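# Hang the radiator on its floor posts with four arms

## Task

Set the radiator onto its floor posts so that each of its lugs sits all the way down over its red tongue, covering that tongue from view.

## Robot and tools

Setup. Four identical Kinova Gen3 arms, named arm1 to arm4, each with seven joints, a five-fingered right hand and a wrist camera. Two room cameras, cam_high and cam_low, are not carried by any robot. The feet (base_link) in the scene frame, in metres: arm1 (-0.360, +0.797, +0.790), arm2 (-0.411, +0.261, +0.796), arm3 (-0.410, -0.262, +0.792), arm4 (-0.358, -0.795, +0.794). All are nearly unrotated, so each foot's +x is close to scene +x. The scene frame has its origin on the floor with +z up. A hand reaches at most about 1.06 m from its joint1 axis.

Joints (radians, absolute targets, never offsets): joint1_rad -6.283..6.283 swings the whole arm about its vertical axis, positive clockwise from above, 0 pointing along the foot's +x. joint2_rad -2.249..2.249 is the shoulder (0 upright, positive leans forward). joint3_rad -6.283..6.283 twists the upper arm. joint4_rad -2.579..2.579 is the elbow (0 straight). joint5_rad -6.283..6.283 twists the forearm. joint6_rad -2.099..2.099 is the wrist bend (0 straight). joint7_rad -6.283..6.283 rolls the hand, positive counter-clockwise seen from behind it. A joint counts as done within 0.01 rad. With joints 1, 3, 5 at 0 and joint7 at 1.57 and the fingers hanging down in front, the palm faces right and the thumb is toward the foot.

Hand. hand_little, hand_ring, hand_middle, hand_index and hand_thumb_bend use +1 for straight/open and -1 for curled/closed. hand_thumb_turn: +1 puts the thumb beside the palm, -1 opposite the fingers. These are absolute targets on a -1..1 scale, done within 0.02. Two settings, not motions: hand_force_limit -1..1 (a closing motor stops at roughly 0 N at -1 rising linearly to 10 N at +1, 15 N for the thumb motors) and hand_speed -0.96..1 (near zero at -1, full speed from +0.48 up). Each scene starts with force limit 0 and speed -0.8. Use hand_speed -0.94 or below for a soft grip; faster closing can overshoot the force limit several times. A motor only starts when its target changes by at least 0.002; changing a setting alone does not restart it. To grip harder, raise the limit and send a target more closed than the reading; to loosen, send a more open one. The hand point sits 0.045 m in front of the palm; its +z runs along straight fingers, +y out of the palm, +x across the palm away from the thumb. With the thumb turned in, the hand wraps objects about 0.035 to 0.065 m thick, or a handle down to about 0.025 m. A bracket on the little-finger side of the wrist sticks out and can collide.

Tool move. Optional keys arm1, arm2, arm3, arm4, each an object holding "joints" (a map from joint or hand key name to its target) and optionally "min_time_s" (0.1 to 8 s, the shortest duration for that arm's motions). An arm not named receives nothing new but may keep pushing toward earlier targets. The arm's moving joints start and finish together; the hand path between postures can curve widely. Joint speeds are capped at 1.39 rad/s (joints 1-4) and 1.22 rad/s (joints 5-7). No action runs past 15 s. "cameras" is a list of names from arm1_cam_wrist..arm4_cam_wrist, cam_high, cam_low or "all"; [] means none. A move with no arm keys just reports full state and all images. Unknown keys make the call invalid; values outside a range get it refused, and a refused call, or one interrupted by a stop, cancels the later move, wait and finished_scene calls in the same reply.

Other tools. wait: "seconds" 0 to 10, plus optional "cameras"; commands nothing. zoom_image: "camera" plus "region" [x0, y0, x1, y1] in image pixels from the top-left, at most 504 by 504, only on a camera in the latest images. show_instructions: no arguments, shows reference pages. finished_scene: "scene" is the current scene number; irreversible, and the goal must hold with no robot help.

Reading results. The "move" line lists each commanded arm with done or its worst status. joint_status per joint: done, off_target (resting short, may still push), time_out (holds where it stopped), not_followed (a separation check withheld the targets; it may retry), limit_stop_at_motor_heat (resend). "as last shown" marks arms not commanded; "not commanded" fills their status lines. hand_stopped_by gives six words in the order little, ring, middle, index, thumb_bend, thumb_turn: moving, target, force, stalled or fault. The *_load_n values are fingertip forces in newtons, positive when pushed open; a grip loss shows as loads dropping near 0. Joint velocities are rad/s in joint order; "within noise" means still. Joint torques include offsets and noise. Flange force is the outside force on the hand in its own axes, never exactly zero; "no reading" near singular poses. on_its_own reports uncommanded behaviour. Images may lag the state slightly. MOTOR HOT warns of heating.

Camera calibration is given per camera (K, distortion, T_world_to_cam in metres); room cameras are accurate to a few millimetres near the image centre.

What to avoid. Arms must never squeeze each other, including one hand closing on another's fingers; the built-in check does not stop fingers meeting. A Gen3 keeps pushing after contact, so approach gently. Torque overload (limits 104.5 N m joints 1-4, 51.3 N m joints 5-7, or a 5 degree deviation from plan) freezes that arm for 10 s. The cheap drives give only about 53.5, 52.3, 40.3, 40, 21.3, 22.1, 21.6 N m and yield under more. Holding loads stretched out heats motors; at 75 °C the arm sags. Do not drop, fling or slam the radiator, push anything off the work area or to the floor, or overload a finger. Loose objects may get an occasional small push from outside.

Each tool is called after "Call:" in YAML: its name, and indented under it one key for each argument.

Reference images:

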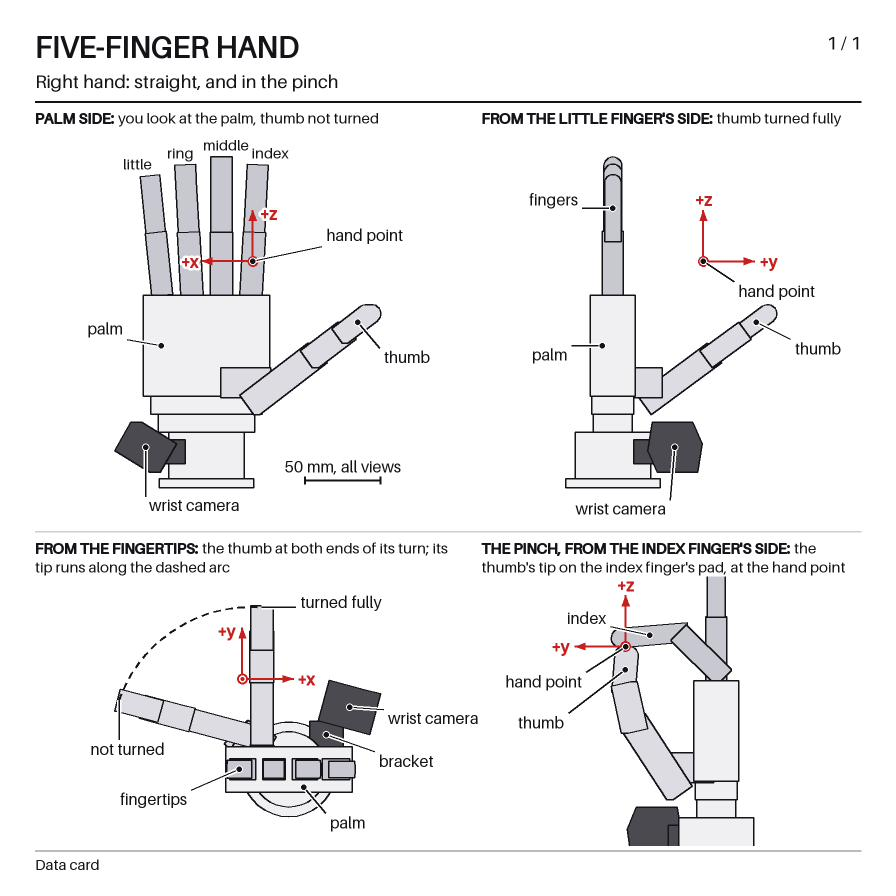

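## Session

Call:
move:

Scene clock: 0.00 s.
Joint torques (N m): no reading
Motor temperatures (°C): arm1=[35 31 33 33 39 42 43] | arm2=[36 35 32 36 40 40 52] | arm3=[33 37 36 34 44 42 41] | arm4=[37 34 33 34 45 42 40]
Flange force (N): no reading
Joint velocities: within noise
arm1.joint_positions: joint1_rad=+0.276 joint2_rad=-0.449 joint3_rad=-0.042 joint4_rad=+1.503 joint5_rad=+0.013 joint6_rad=+2.002 joint7_rad=-2.003 hand_little=+1.000 hand_ring=+1.000 hand_middle=+1.000 hand_index=+1.000 hand_thumb_turn=+1.000 hand_thumb_bend=+1.000 hand_force_limit=+0.000 hand_speed=-0.800
arm1.joint_status: not commanded
arm1.hand_stopped_by: target,target,target,target,target,target
arm1.little_load_n: 0.0
arm1.ring_load_n: 0.0
arm1.middle_load_n: 0.0
arm1.index_load_n: 0.0
arm1.thumb_bend_load_n: 0.0
arm1.thumb_turn_load_n: 0.0
arm1.hand: x=-0.1846 y=+0.7637 z=+1.2894 quat_wxyz=(-0.037, -0.344, -0.938, +0.009) (m; scene frame)
arm2.joint_positions: joint1_rad=-0.150 joint2_rad=-0.355 joint3_rad=-0.062 joint4_rad=+1.416 joint5_rad=-0.065 joint6_rad=+1.962 joint7_rad=-2.073 hand_little=+1.000 hand_ring=+1.000 hand_middle=+1.000 hand_index=+1.000 hand_thumb_turn=+1.000 hand_thumb_bend=+1.000 hand_force_limit=+0.000 hand_speed=-0.800
arm2.joint_status: not commanded
arm2.hand_stopped_by: target,target,target,target,target,target
arm2.little_load_n: 0.0
arm2.ring_load_n: 0.0
arm2.middle_load_n: 0.0
arm2.index_load_n: 0.0
arm2.thumb_bend_load_n: 0.0
arm2.thumb_turn_load_n: 0.0
arm2.hand: x=-0.2029 y=+0.3373 z=+1.3174 quat_wxyz=(-0.047, -0.134, -0.989, -0.044) (m; scene frame)
arm3.joint_positions: joint1_rad=-0.384 joint2_rad=-0.447 joint3_rad=-0.078 joint4_rad=+1.537 joint5_rad=-0.021 joint6_rad=+1.980 joint7_rad=-1.665 hand_little=+1.000 hand_ring=+1.000 hand_middle=+1.000 hand_index=+1.000 hand_thumb_turn=+1.000 hand_thumb_bend=+1.000 hand_force_limit=+0.000 hand_speed=-0.800
arm3.joint_status: not commanded
arm3.hand_stopped_by: target,target,target,target,target,target
arm3.little_load_n: 0.0
arm3.ring_load_n: 0.5
arm3.middle_load_n: 0.0
arm3.index_load_n: 0.0
arm3.thumb_bend_load_n: 0.0
arm3.thumb_turn_load_n: 0.0
arm3.hand: x=-0.2991 y=-0.1453 z=+1.2820 quat_wxyz=(-0.037, +0.216, -0.976, -0.003) (m; scene frame)
arm4.joint_positions: joint1_rad=-0.154 joint2_rad=-0.496 joint3_rad=-0.062 joint4_rad=+1.553 joint5_rad=-0.013 joint6_rad=+1.929 joint7_rad=-1.782 hand_little=+1.000 hand_ring=+1.000 hand_middle=+1.000 hand_index=+1.000 hand_thumb_turn=+1.000 hand_thumb_bend=+1.000 hand_force_limit=+0.000 hand_speed=-0.800
arm4.joint_status: not commanded
arm4.hand_stopped_by: target,target,target,target,target,target
arm4.little_load_n: 0.0
arm4.ring_load_n: 0.0
arm4.middle_load_n: 0.0
arm4.index_load_n: 0.0
arm4.thumb_bend_load_n: 0.0
arm4.thumb_turn_load_n: 0.0
arm4.hand: x=-0.2026 y=-0.7308 z=+1.2918 quat_wxyz=(-0.079, -0.020, -0.997, -0.006) (m; scene frame)
pictures: arm1_cam_wrist, arm2_cam_wrist, arm3_cam_wrist, arm4_cam_wrist, cam_high, cam_low

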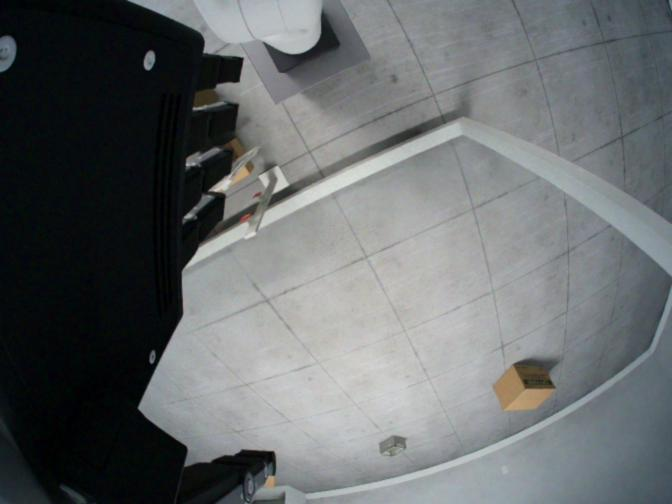

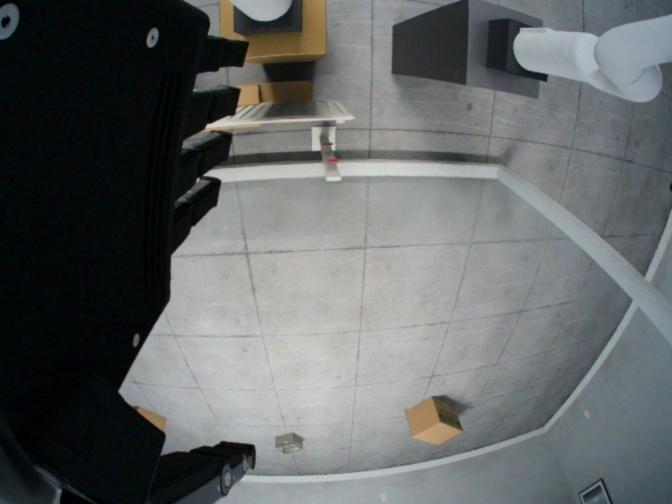

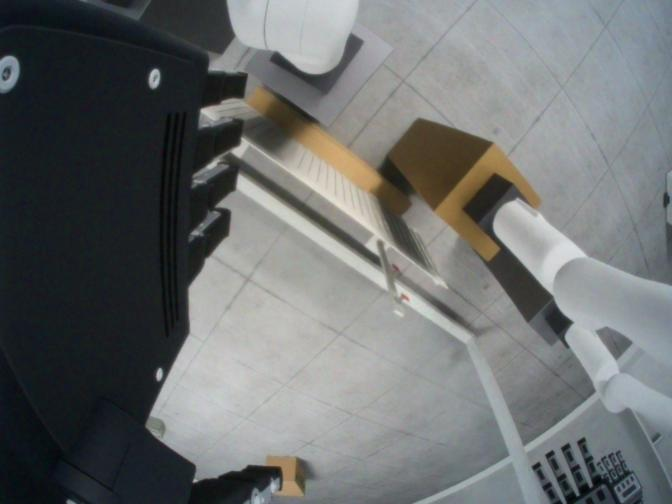

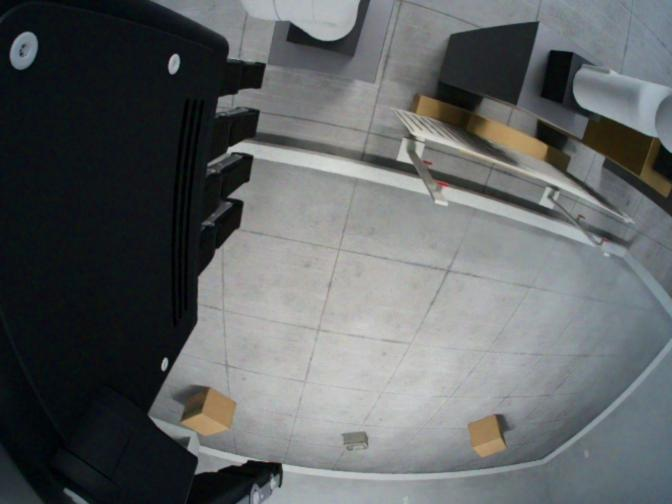

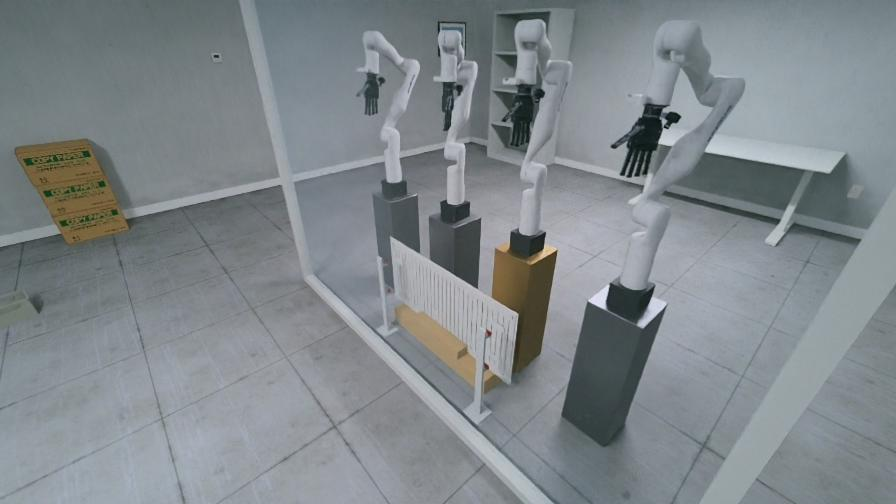

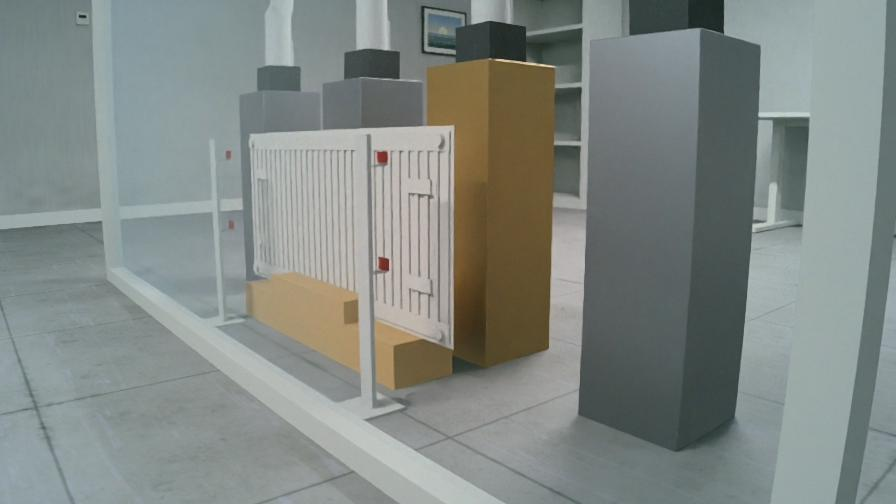

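Call:
zoom_image:
  camera: "cam_low"
  region: [200, 110, 500, 440]

Call:
zoom_image:
  camera: "cam_high"
  region: [340, 220, 560, 440]

Call:
zoom_image:
  camera: "arm3_cam_wrist"
  region: [200, 70, 500, 330]

Call:
zoom_image:
  camera: "arm4_cam_wrist"
  region: [380, 80, 660, 280]

Call:
zoom_image:
  camera: "arm2_cam_wrist"
  region: [200, 60, 400, 200]

Scaled by 1.527 from the camera's 896x504 image, which has a finer 1280x720 frame.

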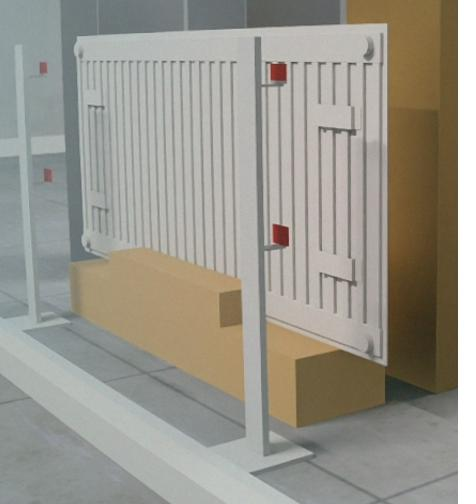

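Scaled by 2.291 from the camera's 896x504 image, which has a finer 1280x720 frame.

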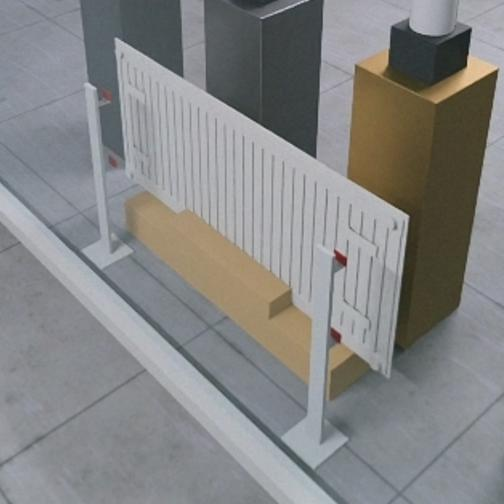

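Scaled by 1.680 from the camera's 672x504 image, which has a finer 960x720 frame.

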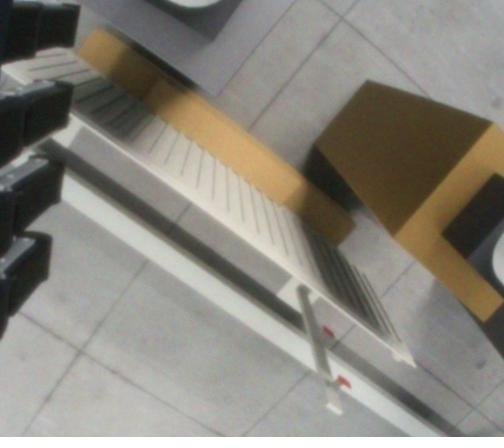

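Scaled by 1.800 from the camera's 672x504 image, which has a finer 960x720 frame.

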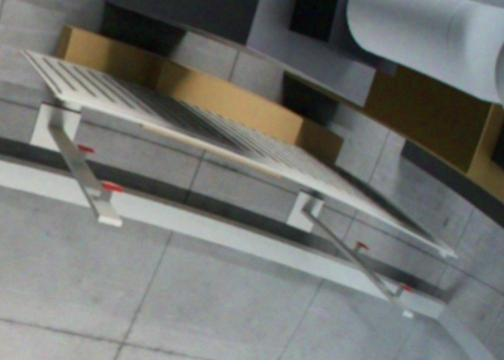

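Scaled by 2.520 from the camera's 672x504 image, which has a finer 960x720 frame.

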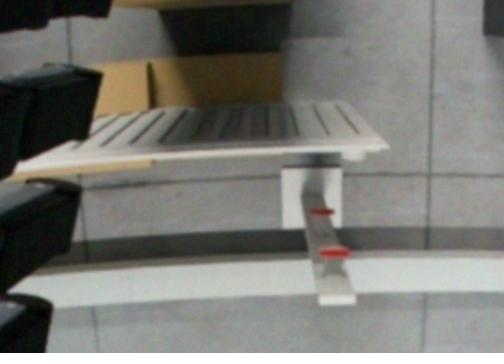

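Call:
move:
  arm1: {"joints":{"joint1_rad":0.567,"joint2_rad":0.552,"joint3_rad":0,"joint4_rad":2.467,"joint5_rad":0,"joint6_rad":0.1226,"joint7_rad":-2.547},"min_time_s":3}
  arm3: {"joints":{"joint1_rad":-0.01,"joint2_rad":0.367,"joint3_rad":0,"joint4_rad":2.458,"joint5_rad":0,"joint6_rad":0.3166,"joint7_rad":-3.216},"min_time_s":3}
  cameras: ["arm1_cam_wrist","arm3_cam_wrist"]

Call:
zoom_image:
  camera: "arm1_cam_wrist"
  region: [200, 0, 672, 504]

Call:
zoom_image:
  camera: "arm3_cam_wrist"
  region: [200, 0, 672, 504]

Scene clock: 17.57 s.
Joint torques (N m): arm1=[0.86 -10.89 0.06 0.25 0.2 0.03 -0.16] | arm2=[-2.03 -1.22 1.51 -7.61 -0.04 -0.39 -0.59] | arm3=[0.83 -10.39 0.93 -3.11 -0.59 0.37 -0.11] | arm4=[1.42 2.29 -0.28 -8.01 0.33 -0.2 0.05]
Motor temperatures (°C): arm1=[35 31 33 33 39 42 43] | arm2=[36 35 32 36 40 40 52] | arm3=[33 36 36 34 44 42 41] | arm4=[36 34 33 34 45 42 40]
Flange force (N): arm1=[0.8 4.5 -1.9] | arm2=[0.8 3.3 0.3] | arm3=[2.7 -1.3 6.5] | arm4=[1.7 -2.0 3.6]
move: arm1 done; arm3 done
Joint velocities: within noise
arm1.joint_positions: joint1_rad=+0.567 joint2_rad=+0.552 joint3_rad=+0.000 joint4_rad=+2.467 joint5_rad=+0.000 joint6_rad=+0.123 joint7_rad=-2.547 hand_little=+1.000 hand_ring=+1.000 hand_middle=+1.000 hand_index=+1.000 hand_thumb_turn=+1.000 hand_thumb_bend=+1.000 hand_force_limit=+0.000 hand_speed=-0.800
arm1.joint_status: all done
arm1.hand_stopped_by: target,target,target,target,target,target
arm1.little_load_n: 0.0
arm1.ring_load_n: 0.0
arm1.middle_load_n: 0.0
arm1.index_load_n: 0.0
arm1.thumb_bend_load_n: 0.0
arm1.thumb_turn_load_n: 0.0
arm1.hand: x=-0.0986 y=+0.6001 z=+0.7943 quat_wxyz=(+0.007, -0.707, -0.707, +0.001) (m; scene frame)
arm2, arm4: as last shown
arm3.joint_positions: joint1_rad=-0.010 joint2_rad=+0.367 joint3_rad=+0.000 joint4_rad=+2.458 joint5_rad=+0.000 joint6_rad=+0.317 joint7_rad=-3.216 hand_little=+1.000 hand_ring=+1.000 hand_middle=+1.000 hand_index=+1.000 hand_thumb_turn=+1.000 hand_thumb_bend=+1.000 hand_force_limit=+0.000 hand_speed=-0.800
arm3.joint_status: all done
arm3.hand_stopped_by: target,target,target,target,target,target
arm3.little_load_n: 0.0
arm3.ring_load_n: 0.0
arm3.middle_load_n: 0.0
arm3.index_load_n: 0.5
arm3.thumb_bend_load_n: 0.0
arm3.thumb_turn_load_n: 0.0
arm3.hand: x=-0.0998 y=-0.2993 z=+0.8490 quat_wxyz=(-0.001, -0.707, -0.707, -0.001) (m; scene frame)
pictures: arm1_cam_wrist, arm3_cam_wrist
camera_calibration:
arm1_cam_wrist: T_world_to_cam=[[0.974604, 0.221886, 0.030239, -0.0674251], [0.186642, -0.879467, 0.437838, 0.210087], [0.123744, -0.421074, -0.898545, 1.0944], [0, 0, 0, 1]] pos_world=[-0.108924, 0.66055, 0.893423]
arm3_cam_wrist: T_world_to_cam=[[0.977539, 0.204978, 0.0489988, 0.116225], [0.169229, -0.902, 0.397186, -0.571719], [0.125611, -0.379973, -0.916429, 0.792221], [0, 0, 0, 1]] pos_world=[-0.116375, -0.238492, 0.947398]

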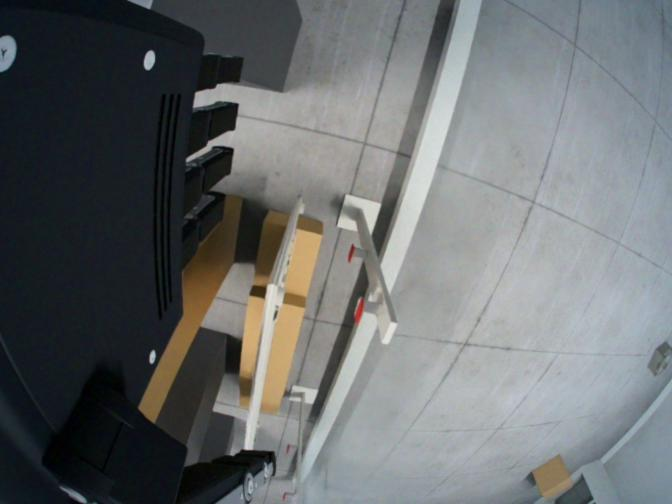

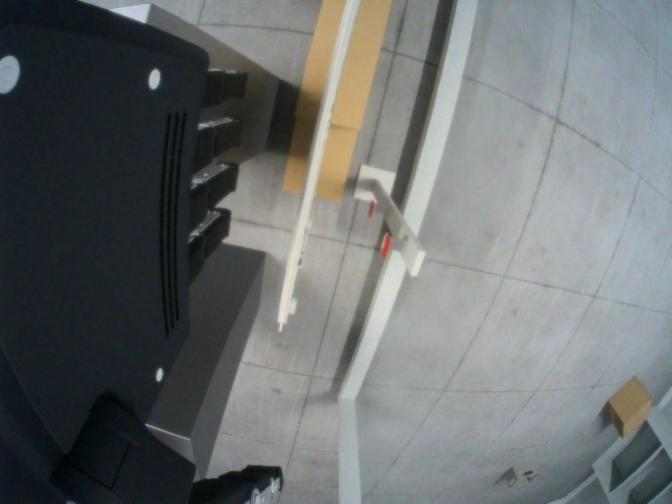

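Scaled by 1.000.

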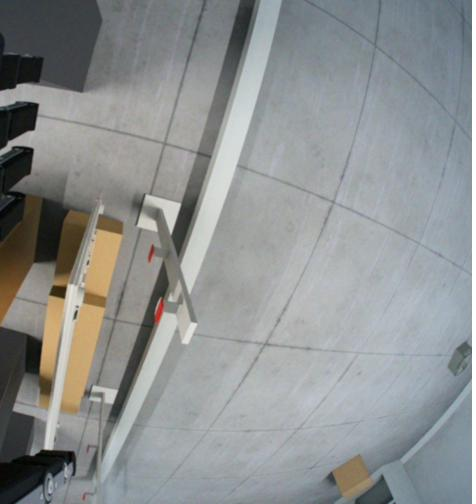

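Scaled by 1.000.

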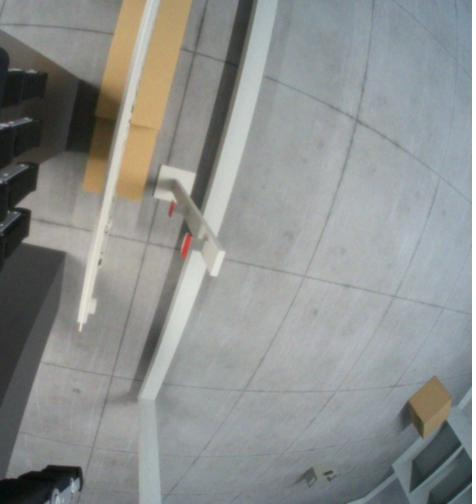

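Call:
zoom_image:
  camera: "arm1_cam_wrist"
  region: [230, 180, 410, 350]

Call:
zoom_image:
  camera: "arm3_cam_wrist"
  region: [260, 120, 440, 340]

Scaled by 2.800 from the camera's 672x504 image, which has a finer 960x720 frame.

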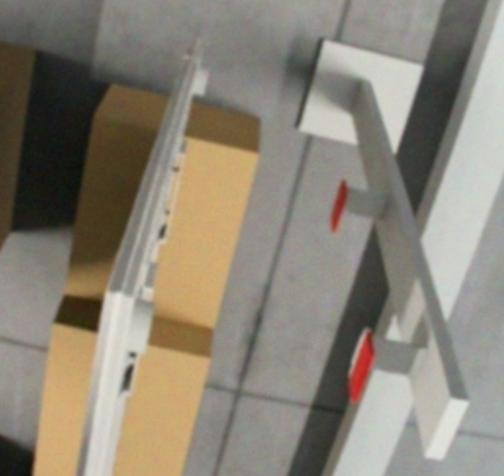

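Scaled by 2.291 from the camera's 672x504 image, which has a finer 960x720 frame.

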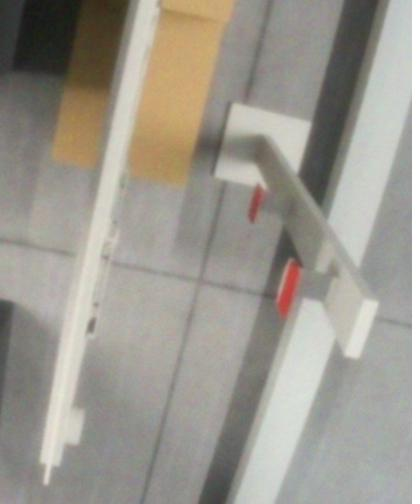

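Call:
move:
  arm1: {"joints":{"joint1_rad":-0.460,"joint2_rad":2.036,"joint3_rad":0,"joint4_rad":1.199,"joint5_rad":1.140,"joint6_rad":1.532,"joint7_rad":-1.656},"min_time_s":5}
  cameras: ["arm1_cam_wrist"]

Call:
zoom_image:
  camera: "arm1_cam_wrist"
  region: [230, 180, 410, 350]

Scene clock: 27.53 s.
Joint torques (N m): arm1=[0.71 -14.83 2.11 2.99 -0.03 2.36 -0.11] | arm2=[-2.03 -1.21 1.51 -7.61 -0.05 -0.38 -0.6] | arm3=[0.79 -10.39 0.92 -3.06 -0.59 0.36 -0.08] | arm4=[1.43 2.3 -0.27 -8.05 0.33 -0.22 0.06]
Motor temperatures (°C): arm1=[35 31 33 33 39 42 43] | arm2=[36 35 32 36 40 40 52] | arm3=[33 36 36 34 44 42 41] | arm4=[36 34 33 34 45 42 40]
Flange force (N): arm1=[-3.5 -2.9 -2.8] | arm2=[0.8 3.3 0.4] | arm3=[2.6 -1.2 6.3] | arm4=[1.8 -1.9 3.7]
move: arm1 done
Joint velocities: within noise
arm1.joint_positions: joint1_rad=-0.460 joint2_rad=+2.036 joint3_rad=+0.000 joint4_rad=+1.199 joint5_rad=+1.140 joint6_rad=+1.532 joint7_rad=-1.656 hand_little=+1.000 hand_ring=+1.000 hand_middle=+1.000 hand_index=+1.000 hand_thumb_turn=+1.000 hand_thumb_bend=+1.000 hand_force_limit=+0.000 hand_speed=-0.800
arm1.joint_status: all done
arm1.hand_stopped_by: target,target,target,target,target,target
arm1.little_load_n: 0.0
arm1.ring_load_n: 0.0
arm1.middle_load_n: 0.0
arm1.index_load_n: 0.0
arm1.thumb_bend_load_n: 0.0
arm1.thumb_turn_load_n: 0.0
arm1.hand: x=-0.0971 y=+0.5998 z=+0.5376 quat_wxyz=(+0.501, +0.505, -0.499, +0.495) (m; scene frame)
arm2, arm3, arm4: as last shown
arm3.middle_load_n: 0.5
arm3.index_load_n: 0.0
pictures: arm1_cam_wrist
camera_calibration:
arm1_cam_wrist: T_world_to_cam=[[-0.971747, 0.0373859, 0.233043, -0.248339], [-0.191129, 0.454669, -0.869911, 0.188043], [-0.13848, -0.889875, -0.434678, 0.869718], [0, 0, 0, 1]] pos_world=[-0.084944, 0.697728, 0.599502]

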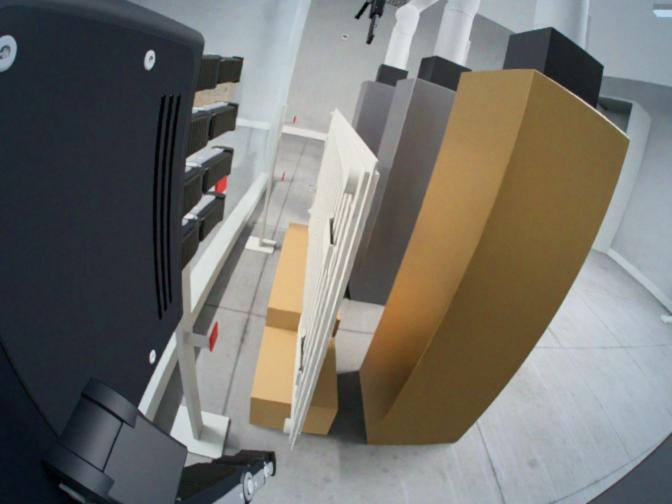

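Scaled by 2.800 from the camera's 672x504 image, which has a finer 960x720 frame.

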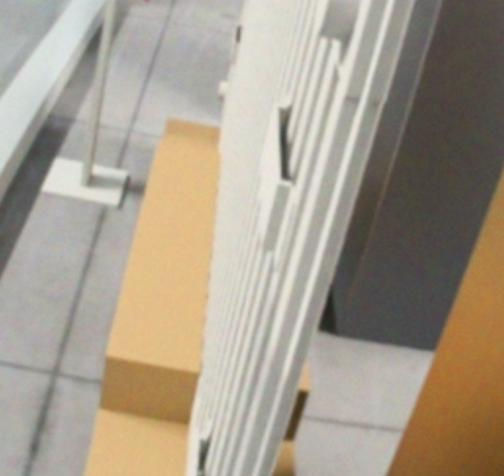

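Call:
move:
  arm3: {"joints":{"joint1_rad":-0.183,"joint2_rad":0.968,"joint3_rad":0,"joint4_rad":2.533,"joint5_rad":0,"joint6_rad":-0.360,"joint7_rad":-3.389,"hand_thumb_turn":-1},"min_time_s":3}
  cameras: ["arm3_cam_wrist","arm1_cam_wrist","cam_high"]

Call:
zoom_image:
  camera: "arm3_cam_wrist"
  region: [200, 0, 504, 504]

Scene clock: 39.53 s.
Joint torques (N m): arm1=[0.68 -14.98 2.1 2.94 -0.04 2.35 -0.14] | arm2=[-2.05 -1.23 1.52 -7.64 -0.04 -0.39 -0.57] | arm3=[0.83 -14.06 1.15 2.06 -0.62 0.32 -0.09] | arm4=[1.42 2.27 -0.31 -8.03 0.35 -0.2 0.04]
Motor temperatures (°C): arm1=[35 31 33 33 39 42 43] | arm2=[36 35 32 36 40 40 52] | arm3=[33 36 36 34 44 42 41] | arm4=[36 34 33 34 45 42 40]
Flange force (N): arm1=[-3.8 -2.9 -2.7] | arm2=[0.9 3.4 0.4] | arm3=[1.0 -6.1 5.5] | arm4=[1.7 -2.1 3.7]
move: arm3 done
Joint velocities: within noise
arm1, arm2, arm4: as last shown
arm1.index_load_n: -0.5
arm2.little_load_n: -0.5
arm3.joint_positions: joint1_rad=-0.183 joint2_rad=+0.968 joint3_rad=+0.000 joint4_rad=+2.533 joint5_rad=+0.000 joint6_rad=-0.360 joint7_rad=-3.389 hand_little=+1.000 hand_ring=+1.000 hand_middle=+1.000 hand_index=+1.000 hand_thumb_turn=-1.000 hand_thumb_bend=+1.000 hand_force_limit=+0.000 hand_speed=-0.800
arm3.joint_status: all done
arm3.hand_stopped_by: target,target,target,target,target,target
arm3.little_load_n: 0.0
arm3.ring_load_n: 0.0
arm3.middle_load_n: 0.0
arm3.index_load_n: 0.0
arm3.thumb_bend_load_n: 0.0
arm3.thumb_turn_load_n: 0.0
arm3.hand: x=-0.1144 y=-0.2593 z=+0.6993 quat_wxyz=(-0.001, -0.707, -0.707, -0.001) (m; scene frame)
pictures: arm1_cam_wrist, arm3_cam_wrist, cam_high
camera_calibration:
arm1_cam_wrist: T_world_to_cam=[[-0.971747, 0.0373859, 0.233043, -0.248339], [-0.191129, 0.454669, -0.869911, 0.188043], [-0.13848, -0.889875, -0.434678, 0.869718], [0, 0, 0, 1]] pos_world=[-0.084944, 0.697728, 0.599502]
arm3_cam_wrist: T_world_to_cam=[[0.977511, 0.204979, 0.0495518, 0.129194], [0.169021, -0.902045, 0.397174, -0.473696], [0.12611, -0.379866, -0.916405, 0.672039], [0, 0, 0, 1]] pos_world=[-0.130975, -0.198492, 0.797598]

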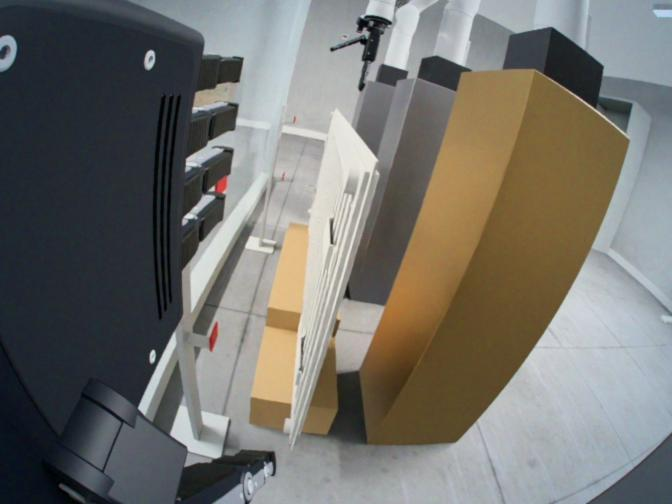

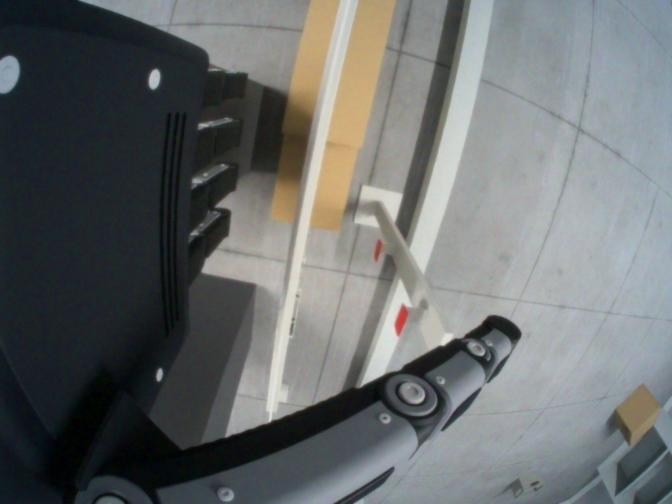

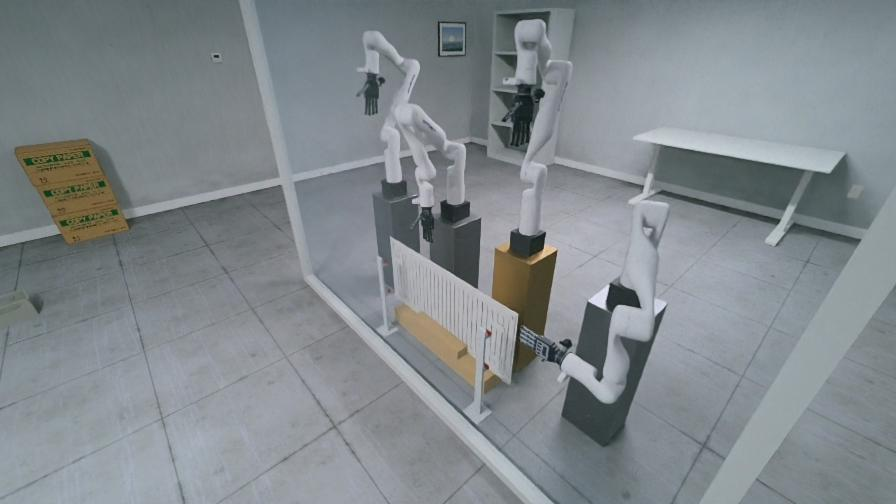

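Scaled by 1.000.

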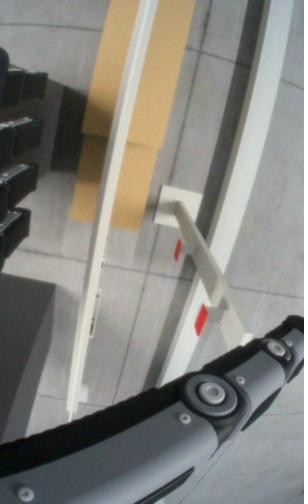

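Call:
move:
  arm2: {"joints":{"joint1_rad":0.1693,"joint2_rad":0.9544,"joint3_rad":0,"joint4_rad":2.4554,"joint5_rad":0,"joint6_rad":-0.2682,"joint7_rad":-2.9683,"hand_thumb_turn":-1},"min_time_s":4}
  arm3: {"joints":{"joint1_rad":-0.1675,"joint2_rad":1.2825,"joint3_rad":0,"joint4_rad":2.3614,"joint5_rad":0,"joint6_rad":-0.5023,"joint7_rad":-3.3731},"min_time_s":3}
  cameras: ["arm3_cam_wrist","arm2_cam_wrist","cam_low"]

Scene clock: 47.17 s.
Joint torques (N m): arm1=[0.69 -14.98 2.08 2.95 -0.05 2.36 -0.13] | arm2=[-2.17 -13.99 1.83 1.91 0.04 -0.07 -0.59] | arm3=[0.83 -15.57 1.21 3.14 -0.64 0.31 -0.13] | arm4=[1.45 2.28 -0.29 -7.99 0.33 -0.21 0.02]
Motor temperatures (°C): arm1=[35 31 33 33 39 42 43] | arm2=[36 35 32 36 40 40 52] | arm3=[33 36 36 34 44 42 41] | arm4=[36 33 33 34 45 42 40]
Flange force (N): arm1=[-3.8 -2.9 -2.6] | arm2=[-6.0 -2.3 1.6] | arm3=[0.8 -5.7 3.1] | arm4=[1.7 -2.1 3.5]
move: arm2 done; arm3 done
Joint velocities: within noise
arm1, arm4: as last shown
arm1.index_load_n: 0.0
arm2.joint_positions: joint1_rad=+0.169 joint2_rad=+0.954 joint3_rad=+0.000 joint4_rad=+2.455 joint5_rad=+0.000 joint6_rad=-0.268 joint7_rad=-2.968 hand_little=+1.000 hand_ring=+1.000 hand_middle=+1.000 hand_index=+1.000 hand_thumb_turn=-1.000 hand_thumb_bend=+1.000 hand_force_limit=+0.000 hand_speed=-0.800
arm2.joint_status: all done
arm2.hand_stopped_by: target,target,target,target,target,target
arm2.little_load_n: 0.0
arm2.ring_load_n: 0.0
arm2.middle_load_n: 0.0
arm2.index_load_n: 0.0
arm2.thumb_bend_load_n: 0.0
arm2.thumb_turn_load_n: 0.0
arm2.hand: x=-0.0995 y=+0.1619 z=+0.6968 quat_wxyz=(+0.005, -0.707, -0.707, -0.003) (m; scene frame)
arm3.joint_positions: joint1_rad=-0.168 joint2_rad=+1.282 joint3_rad=+0.000 joint4_rad=+2.361 joint5_rad=+0.000 joint6_rad=-0.502 joint7_rad=-3.373 hand_little=+1.000 hand_ring=+1.000 hand_middle=+1.000 hand_index=+1.000 hand_thumb_turn=-1.000 hand_thumb_bend=+1.000 hand_force_limit=+0.000 hand_speed=-0.800
arm3.joint_status: all done
arm3.hand_stopped_by: target,target,target,target,target,target
arm3.little_load_n: 0.5
arm3.ring_load_n: 0.0
arm3.middle_load_n: 0.0
arm3.index_load_n: 0.0
arm3.thumb_bend_load_n: 0.0
arm3.thumb_turn_load_n: 0.0
arm3.hand: x=-0.0982 y=-0.2594 z=+0.5991 quat_wxyz=(-0.001, -0.707, -0.707, -0.001) (m; scene frame)
arm4.little_load_n: -0.5
pictures: arm2_cam_wrist, arm3_cam_wrist, cam_low
camera_calibration:
arm2_cam_wrist: T_world_to_cam=[[0.957365, 0.287092, 0.0320863, 0.0239414], [0.243074, -0.860597, 0.447535, -0.134602], [0.156097, -0.420655, -0.893691, 0.825852], [0, 0, 0, 1]] pos_world=[-0.119116, 0.224687, 0.797527]
arm3_cam_wrist: T_world_to_cam=[[0.977461, 0.205336, 0.0490513, 0.118733], [0.169534, -0.901925, 0.397228, -0.436632], [0.125806, -0.379959, -0.916408, 0.578213], [0, 0, 0, 1]] pos_world=[-0.114775, -0.198492, 0.697498]

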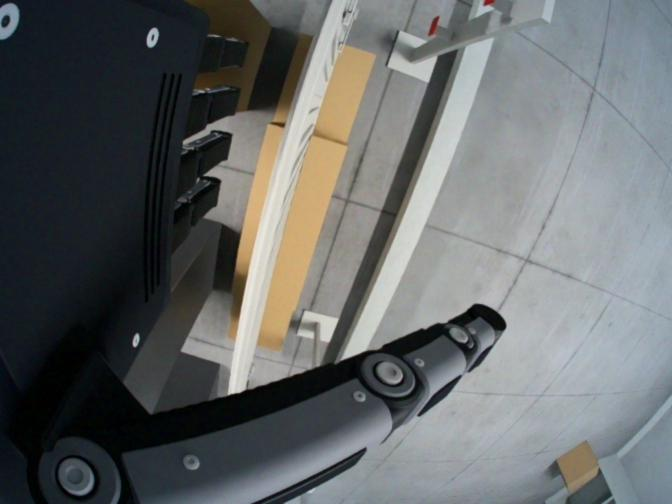

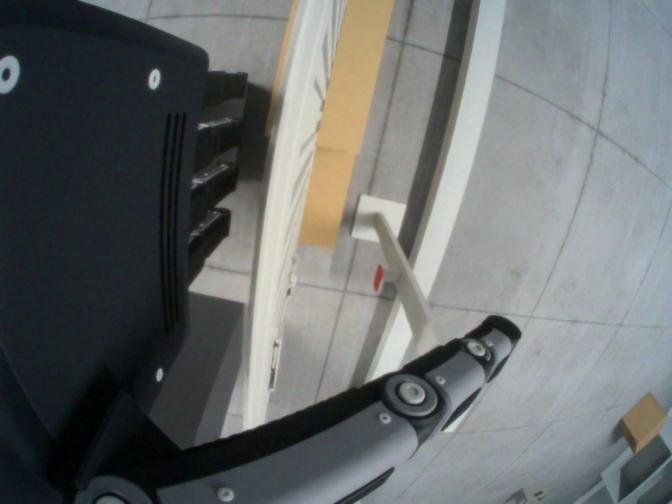

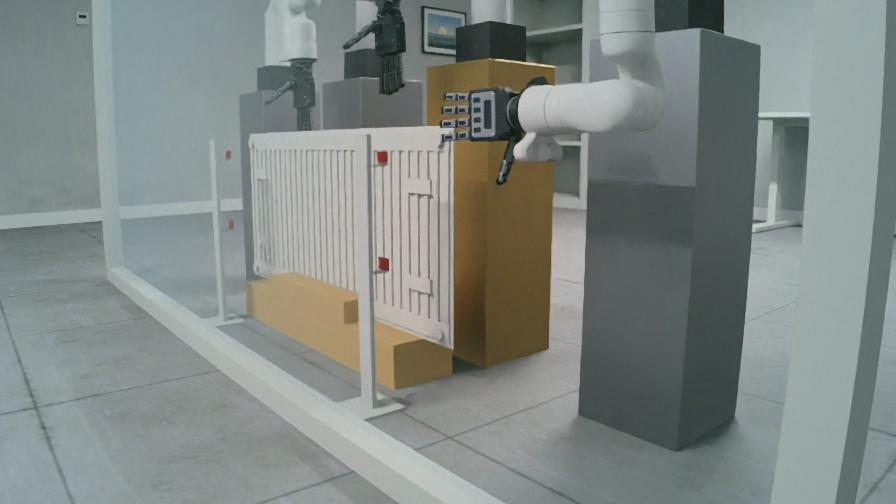

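Call:
zoom_image:
  camera: "arm3_cam_wrist"
  region: [190, 150, 340, 330]

Call:
zoom_image:
  camera: "arm2_cam_wrist"
  region: [190, 100, 370, 330]

Scaled by 2.800 from the camera's 672x504 image, which has a finer 960x720 frame.

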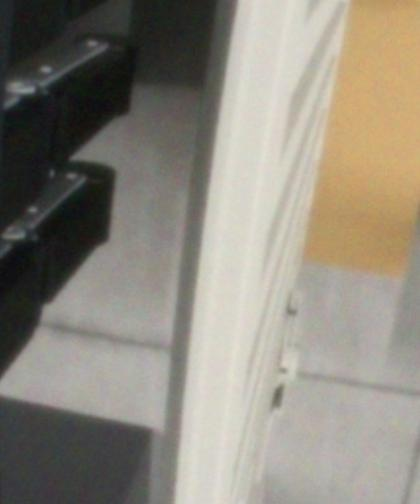

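Scaled by 2.191 from the camera's 672x504 image, which has a finer 960x720 frame.

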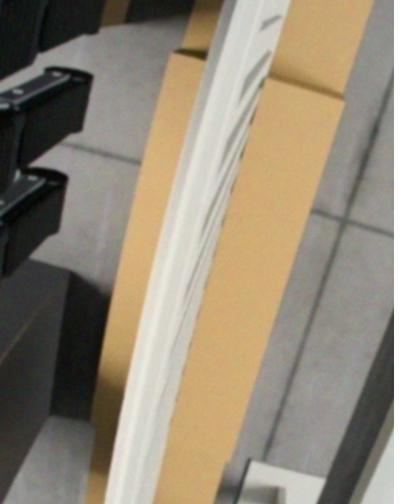

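Call:
move:
  arm2: {"joints":{"joint1_rad":0.1693,"joint2_rad":1.2817,"joint3_rad":0,"joint4_rad":2.3329,"joint5_rad":0,"joint6_rad":-0.4730,"joint7_rad":-2.9683},"min_time_s":2}
  arm3: {"joints":{"joint1_rad":-0.1675,"joint2_rad":1.5018,"joint3_rad":0,"joint4_rad":2.2026,"joint5_rad":0,"joint6_rad":-0.5628,"joint7_rad":-3.3731},"min_time_s":2.5}
  cameras: ["arm3_cam_wrist","arm2_cam_wrist","cam_low"]

Call:
zoom_image:
  camera: "arm3_cam_wrist"
  region: [180, 0, 504, 504]

Scene clock: 50.97 s.
Joint torques (N m): arm1=[0.69 -14.98 2.12 2.93 -0.02 2.36 -0.13] | arm2=[-2.19 -15.06 1.89 3.41 0.04 -0.05 -0.61] | arm3=[0.79 -15.88 1.2 3.48 -0.63 0.34 -0.1] | arm4=[1.41 2.32 -0.32 -8.04 0.35 -0.2 0.05]
Motor temperatures (°C): arm1=[35 31 33 33 39 42 43] | arm2=[36 35 32 36 40 40 52] | arm3=[33 36 36 34 44 42 41] | arm4=[36 33 33 34 45 42 40]
Flange force (N): arm1=[-3.7 -2.8 -2.7] | arm2=[-4.6 -2.4 0.8] | arm3=[0.7 -5.5 1.5] | arm4=[1.8 -2.1 3.8]
move: arm2 done; arm3 done
Joint velocities: within noise
arm1, arm4: as last shown
arm2.joint_positions: joint1_rad=+0.169 joint2_rad=+1.282 joint3_rad=+0.000 joint4_rad=+2.333 joint5_rad=+0.000 joint6_rad=-0.473 joint7_rad=-2.968 hand_little=+1.000 hand_ring=+1.000 hand_middle=+1.000 hand_index=+1.000 hand_thumb_turn=-1.000 hand_thumb_bend=+1.000 hand_force_limit=+0.000 hand_speed=-0.800
arm2.joint_status: all done
arm2.hand_stopped_by: target,target,target,target,target,target
arm2.little_load_n: 0.0
arm2.ring_load_n: 0.0
arm2.middle_load_n: 0.0
arm2.index_load_n: 0.0
arm2.thumb_bend_load_n: 0.0
arm2.thumb_turn_load_n: 0.0
arm2.hand: x=-0.0996 y=+0.1630 z=+0.5968 quat_wxyz=(+0.005, -0.707, -0.707, -0.003) (m; scene frame)
arm3.joint_positions: joint1_rad=-0.167 joint2_rad=+1.502 joint3_rad=+0.000 joint4_rad=+2.203 joint5_rad=+0.000 joint6_rad=-0.563 joint7_rad=-3.373 hand_little=+1.000 hand_ring=+1.000 hand_middle=+1.000 hand_index=+1.000 hand_thumb_turn=-1.000 hand_thumb_bend=+1.000 hand_force_limit=+0.000 hand_speed=-0.800
arm3.joint_status: all done
arm3.hand_stopped_by: target,target,target,target,target,target
arm3.little_load_n: 0.0
arm3.ring_load_n: 0.0
arm3.middle_load_n: 0.0
arm3.index_load_n: 0.0
arm3.thumb_bend_load_n: 0.0
arm3.thumb_turn_load_n: 0.0
arm3.hand: x=-0.0981 y=-0.2594 z=+0.5181 quat_wxyz=(-0.001, -0.707, -0.707, -0.001) (m; scene frame)
arm4.little_load_n: 0.0
pictures: arm2_cam_wrist, arm3_cam_wrist, cam_low
camera_calibration:
arm2_cam_wrist: T_world_to_cam=[[0.957357, 0.287135, 0.0319579, 0.0271047], [0.24317, -0.86058, 0.447516, -0.0888331], [0.156, -0.420661, -0.893705, 0.736977], [0, 0, 0, 1]] pos_world=[-0.119315, 0.225787, 0.697528]
arm3_cam_wrist: T_world_to_cam=[[0.977445, 0.205424, 0.049012, 0.122668], [0.16963, -0.901905, 0.397231, -0.404551], [0.125805, -0.379957, -0.916409, 0.503934], [0, 0, 0, 1]] pos_world=[-0.114675, -0.198592, 0.616498]

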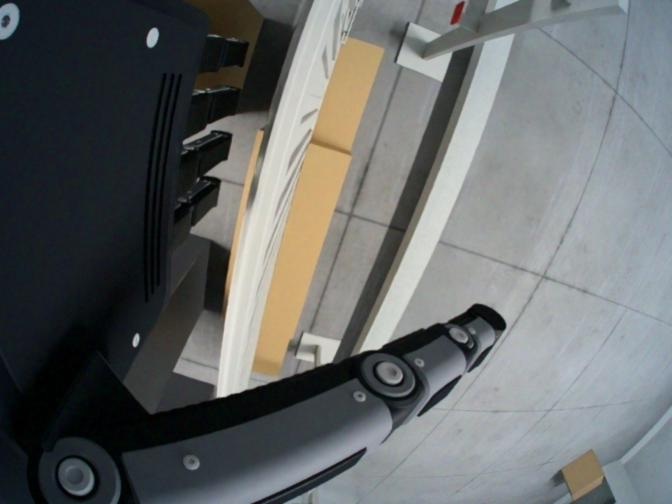

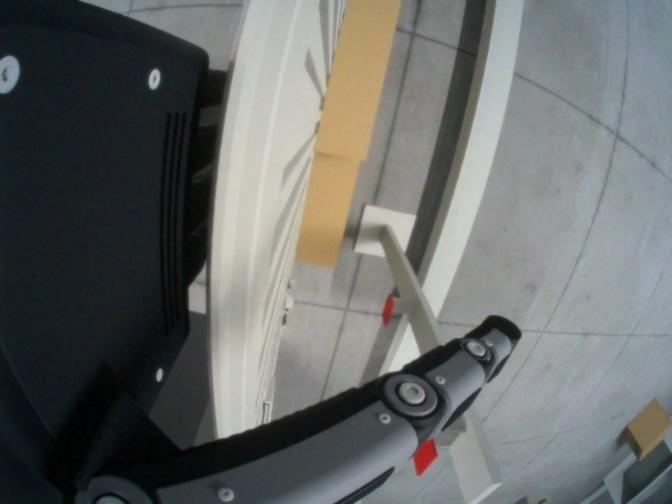

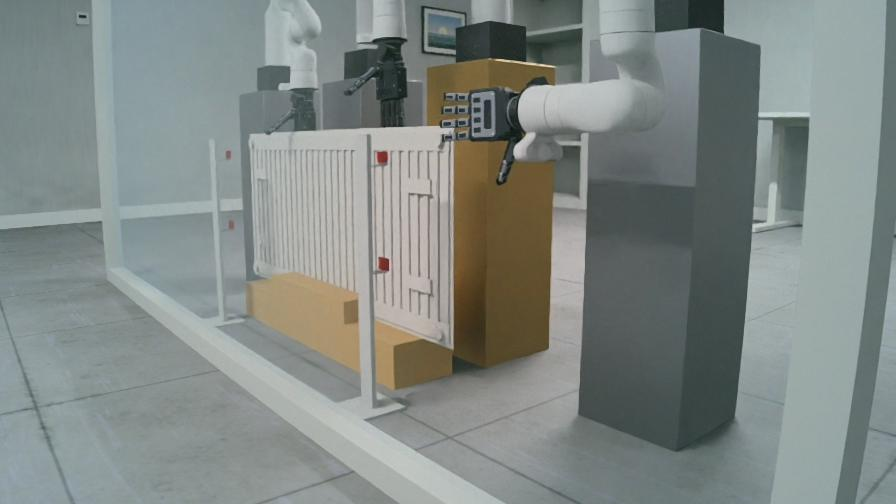

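Scaled by 1.000.

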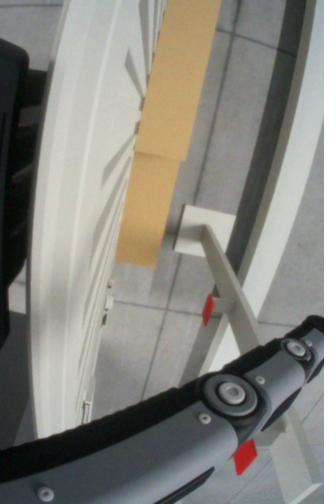

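Call:
move:
  arm2: {"joints":{"joint1_rad":0.1693,"joint2_rad":1.4998,"joint3_rad":0,"joint4_rad":2.1747,"joint5_rad":0,"joint6_rad":-0.5329,"joint7_rad":-2.9683},"min_time_s":2.5}
  arm3: {"joints":{"joint1_rad":-0.1613,"joint2_rad":1.4913,"joint3_rad":0,"joint4_rad":2.1859,"joint5_rad":0,"joint6_rad":-0.5356,"joint7_rad":-3.3669},"min_time_s":2}
  cameras: ["arm2_cam_wrist"]

Call:
move:
  arm3: {"joints":{"joint1_rad":-0.1587,"joint2_rad":1.4868,"joint3_rad":0,"joint4_rad":2.1788,"joint5_rad":0,"joint6_rad":-0.5240,"joint7_rad":-3.3643},"min_time_s":2}
  cameras: ["arm3_cam_wrist"]

Scene clock: 54.53 s.
Joint torques (N m): arm1=[0.67 -14.98 2.13 2.95 -0.02 2.38 -0.15] | arm2=[-2.2 -15.38 1.85 3.85 0.06 -0.09 -0.59] | arm3=[0.98 -16.66 1.51 2.7 -0.75 -0.04 -0.15] | arm4=[1.4 2.28 -0.27 -8.05 0.34 -0.22 0.05]
Motor temperatures (°C): arm1=[35 31 33 33 39 42 43] | arm2=[36 35 32 36 40 40 52] | arm3=[33 36 36 34 44 42 41] | arm4=[36 33 33 34 45 42 40]
Flange force (N): arm1=[-3.8 -2.9 -2.7] | arm2=[-4.1 -2.0 0.5] | arm3=[1.1 -6.4 1.7] | arm4=[1.7 -1.9 3.7]
move: arm2 done; arm3 done
Joint velocities: within noise
arm1, arm4: as last shown
arm2.joint_positions: joint1_rad=+0.169 joint2_rad=+1.500 joint3_rad=+0.000 joint4_rad=+2.175 joint5_rad=+0.000 joint6_rad=-0.533 joint7_rad=-2.968 hand_little=+1.000 hand_ring=+1.000 hand_middle=+1.000 hand_index=+1.000 hand_thumb_turn=-1.000 hand_thumb_bend=+1.000 hand_force_limit=+0.000 hand_speed=-0.800
arm2.joint_status: all done
arm2.hand_stopped_by: target,target,target,target,target,target
arm2.little_load_n: 0.0
arm2.ring_load_n: 0.0
arm2.middle_load_n: 0.0
arm2.index_load_n: 0.0
arm2.thumb_bend_load_n: -0.5
arm2.thumb_turn_load_n: 0.0
arm2.hand: x=-0.0999 y=+0.1640 z=+0.5158 quat_wxyz=(+0.005, -0.707, -0.707, -0.003) (m; scene frame)
arm3.joint_positions: joint1_rad=-0.161 joint2_rad=+1.491 joint3_rad=+0.000 joint4_rad=+2.186 joint5_rad=+0.000 joint6_rad=-0.536 joint7_rad=-3.367 hand_little=+1.000 hand_ring=+1.000 hand_middle=+1.000 hand_index=+1.000 hand_thumb_turn=-1.000 hand_thumb_bend=+1.000 hand_force_limit=+0.000 hand_speed=-0.800
arm3.joint_status: all done
arm3.hand_stopped_by: target,target,target,target,target,target
arm3.little_load_n: 0.0
arm3.ring_load_n: 0.0
arm3.middle_load_n: 0.0
arm3.index_load_n: 0.0
arm3.thumb_bend_load_n: -0.5
arm3.thumb_turn_load_n: 0.0
arm3.hand: x=-0.0911 y=-0.2594 z=+0.5181 quat_wxyz=(-0.001, -0.707, -0.707, -0.001) (m; scene frame)
pictures: arm2_cam_wrist
camera_calibration:
arm2_cam_wrist: T_world_to_cam=[[0.95738, 0.287052, 0.0320006, 0.0296881], [0.243078, -0.860607, 0.447513, -0.0516536], [0.156, -0.420662, -0.893705, 0.665054], [0, 0, 0, 1]] pos_world=[-0.119615, 0.226787, 0.616528]

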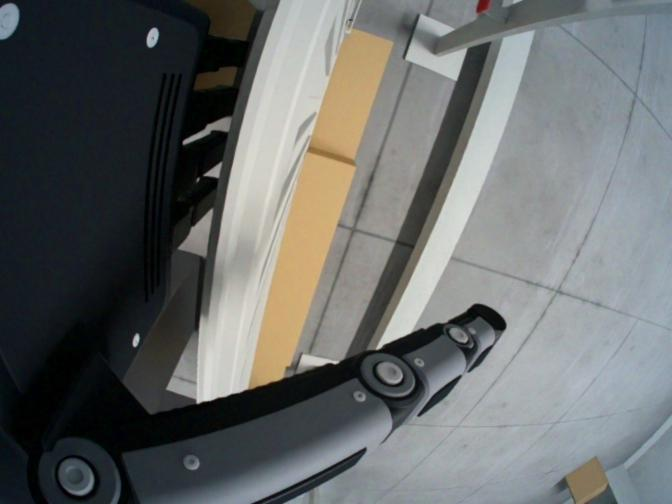

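Scene clock: 56.83 s.
Joint torques (N m): arm1=[0.67 -14.96 2.13 2.94 -0.04 2.33 -0.14] | arm2=[-2.19 -15.32 1.86 3.84 0.04 -0.09 -0.62] | arm3=[1.05 -16.77 1.6 2.56 -0.8 -0.04 -0.17] | arm4=[1.41 2.29 -0.26 -8.02 0.34 -0.19 0.04]
Motor temperatures (°C): arm1=[35 31 33 33 39 42 43] | arm2=[36 35 32 36 40 40 52] | arm3=[33 36 36 34 44 42 41] | arm4=[36 33 33 34 45 42 40]
Flange force (N): arm1=[-3.7 -2.9 -2.7] | arm2=[-4.1 -2.0 0.3] | arm3=[1.2 -6.5 1.7] | arm4=[1.7 -1.9 3.7]
move: arm3 done
Joint velocities: within noise
arm1, arm2, arm4: as last shown
arm2.thumb_bend_load_n: 0.0
arm3.joint_positions: joint1_rad=-0.159 joint2_rad=+1.487 joint3_rad=+0.000 joint4_rad=+2.179 joint5_rad=+0.000 joint6_rad=-0.524 joint7_rad=-3.364 hand_little=+1.000 hand_ring=+1.000 hand_middle=+1.000 hand_index=+1.000 hand_thumb_turn=-1.000 hand_thumb_bend=+1.000 hand_force_limit=+0.000 hand_speed=-0.800
arm3.joint_status: all done
arm3.hand_stopped_by: target,target,target,target,target,target
arm3.little_load_n: 0.0
arm3.ring_load_n: 0.0
arm3.middle_load_n: 0.0
arm3.index_load_n: 0.0
arm3.thumb_bend_load_n: 0.0
arm3.thumb_turn_load_n: 0.0
arm3.hand: x=-0.0881 y=-0.2595 z=+0.5182 quat_wxyz=(-0.001, -0.707, -0.707, -0.001) (m; scene frame)
pictures: arm3_cam_wrist
camera_calibration:
arm3_cam_wrist: T_world_to_cam=[[0.977461, 0.205336, 0.0490513, 0.112854], [0.169534, -0.901925, 0.397228, -0.406259], [0.125806, -0.379959, -0.916408, 0.502676], [0, 0, 0, 1]] pos_world=[-0.104675, -0.198592, 0.616498]

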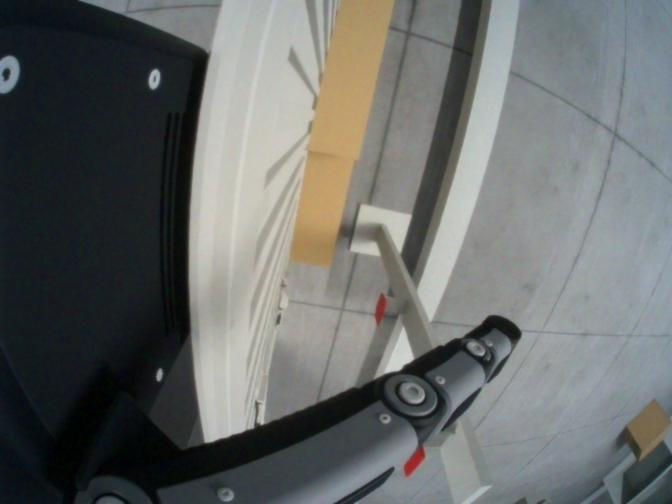

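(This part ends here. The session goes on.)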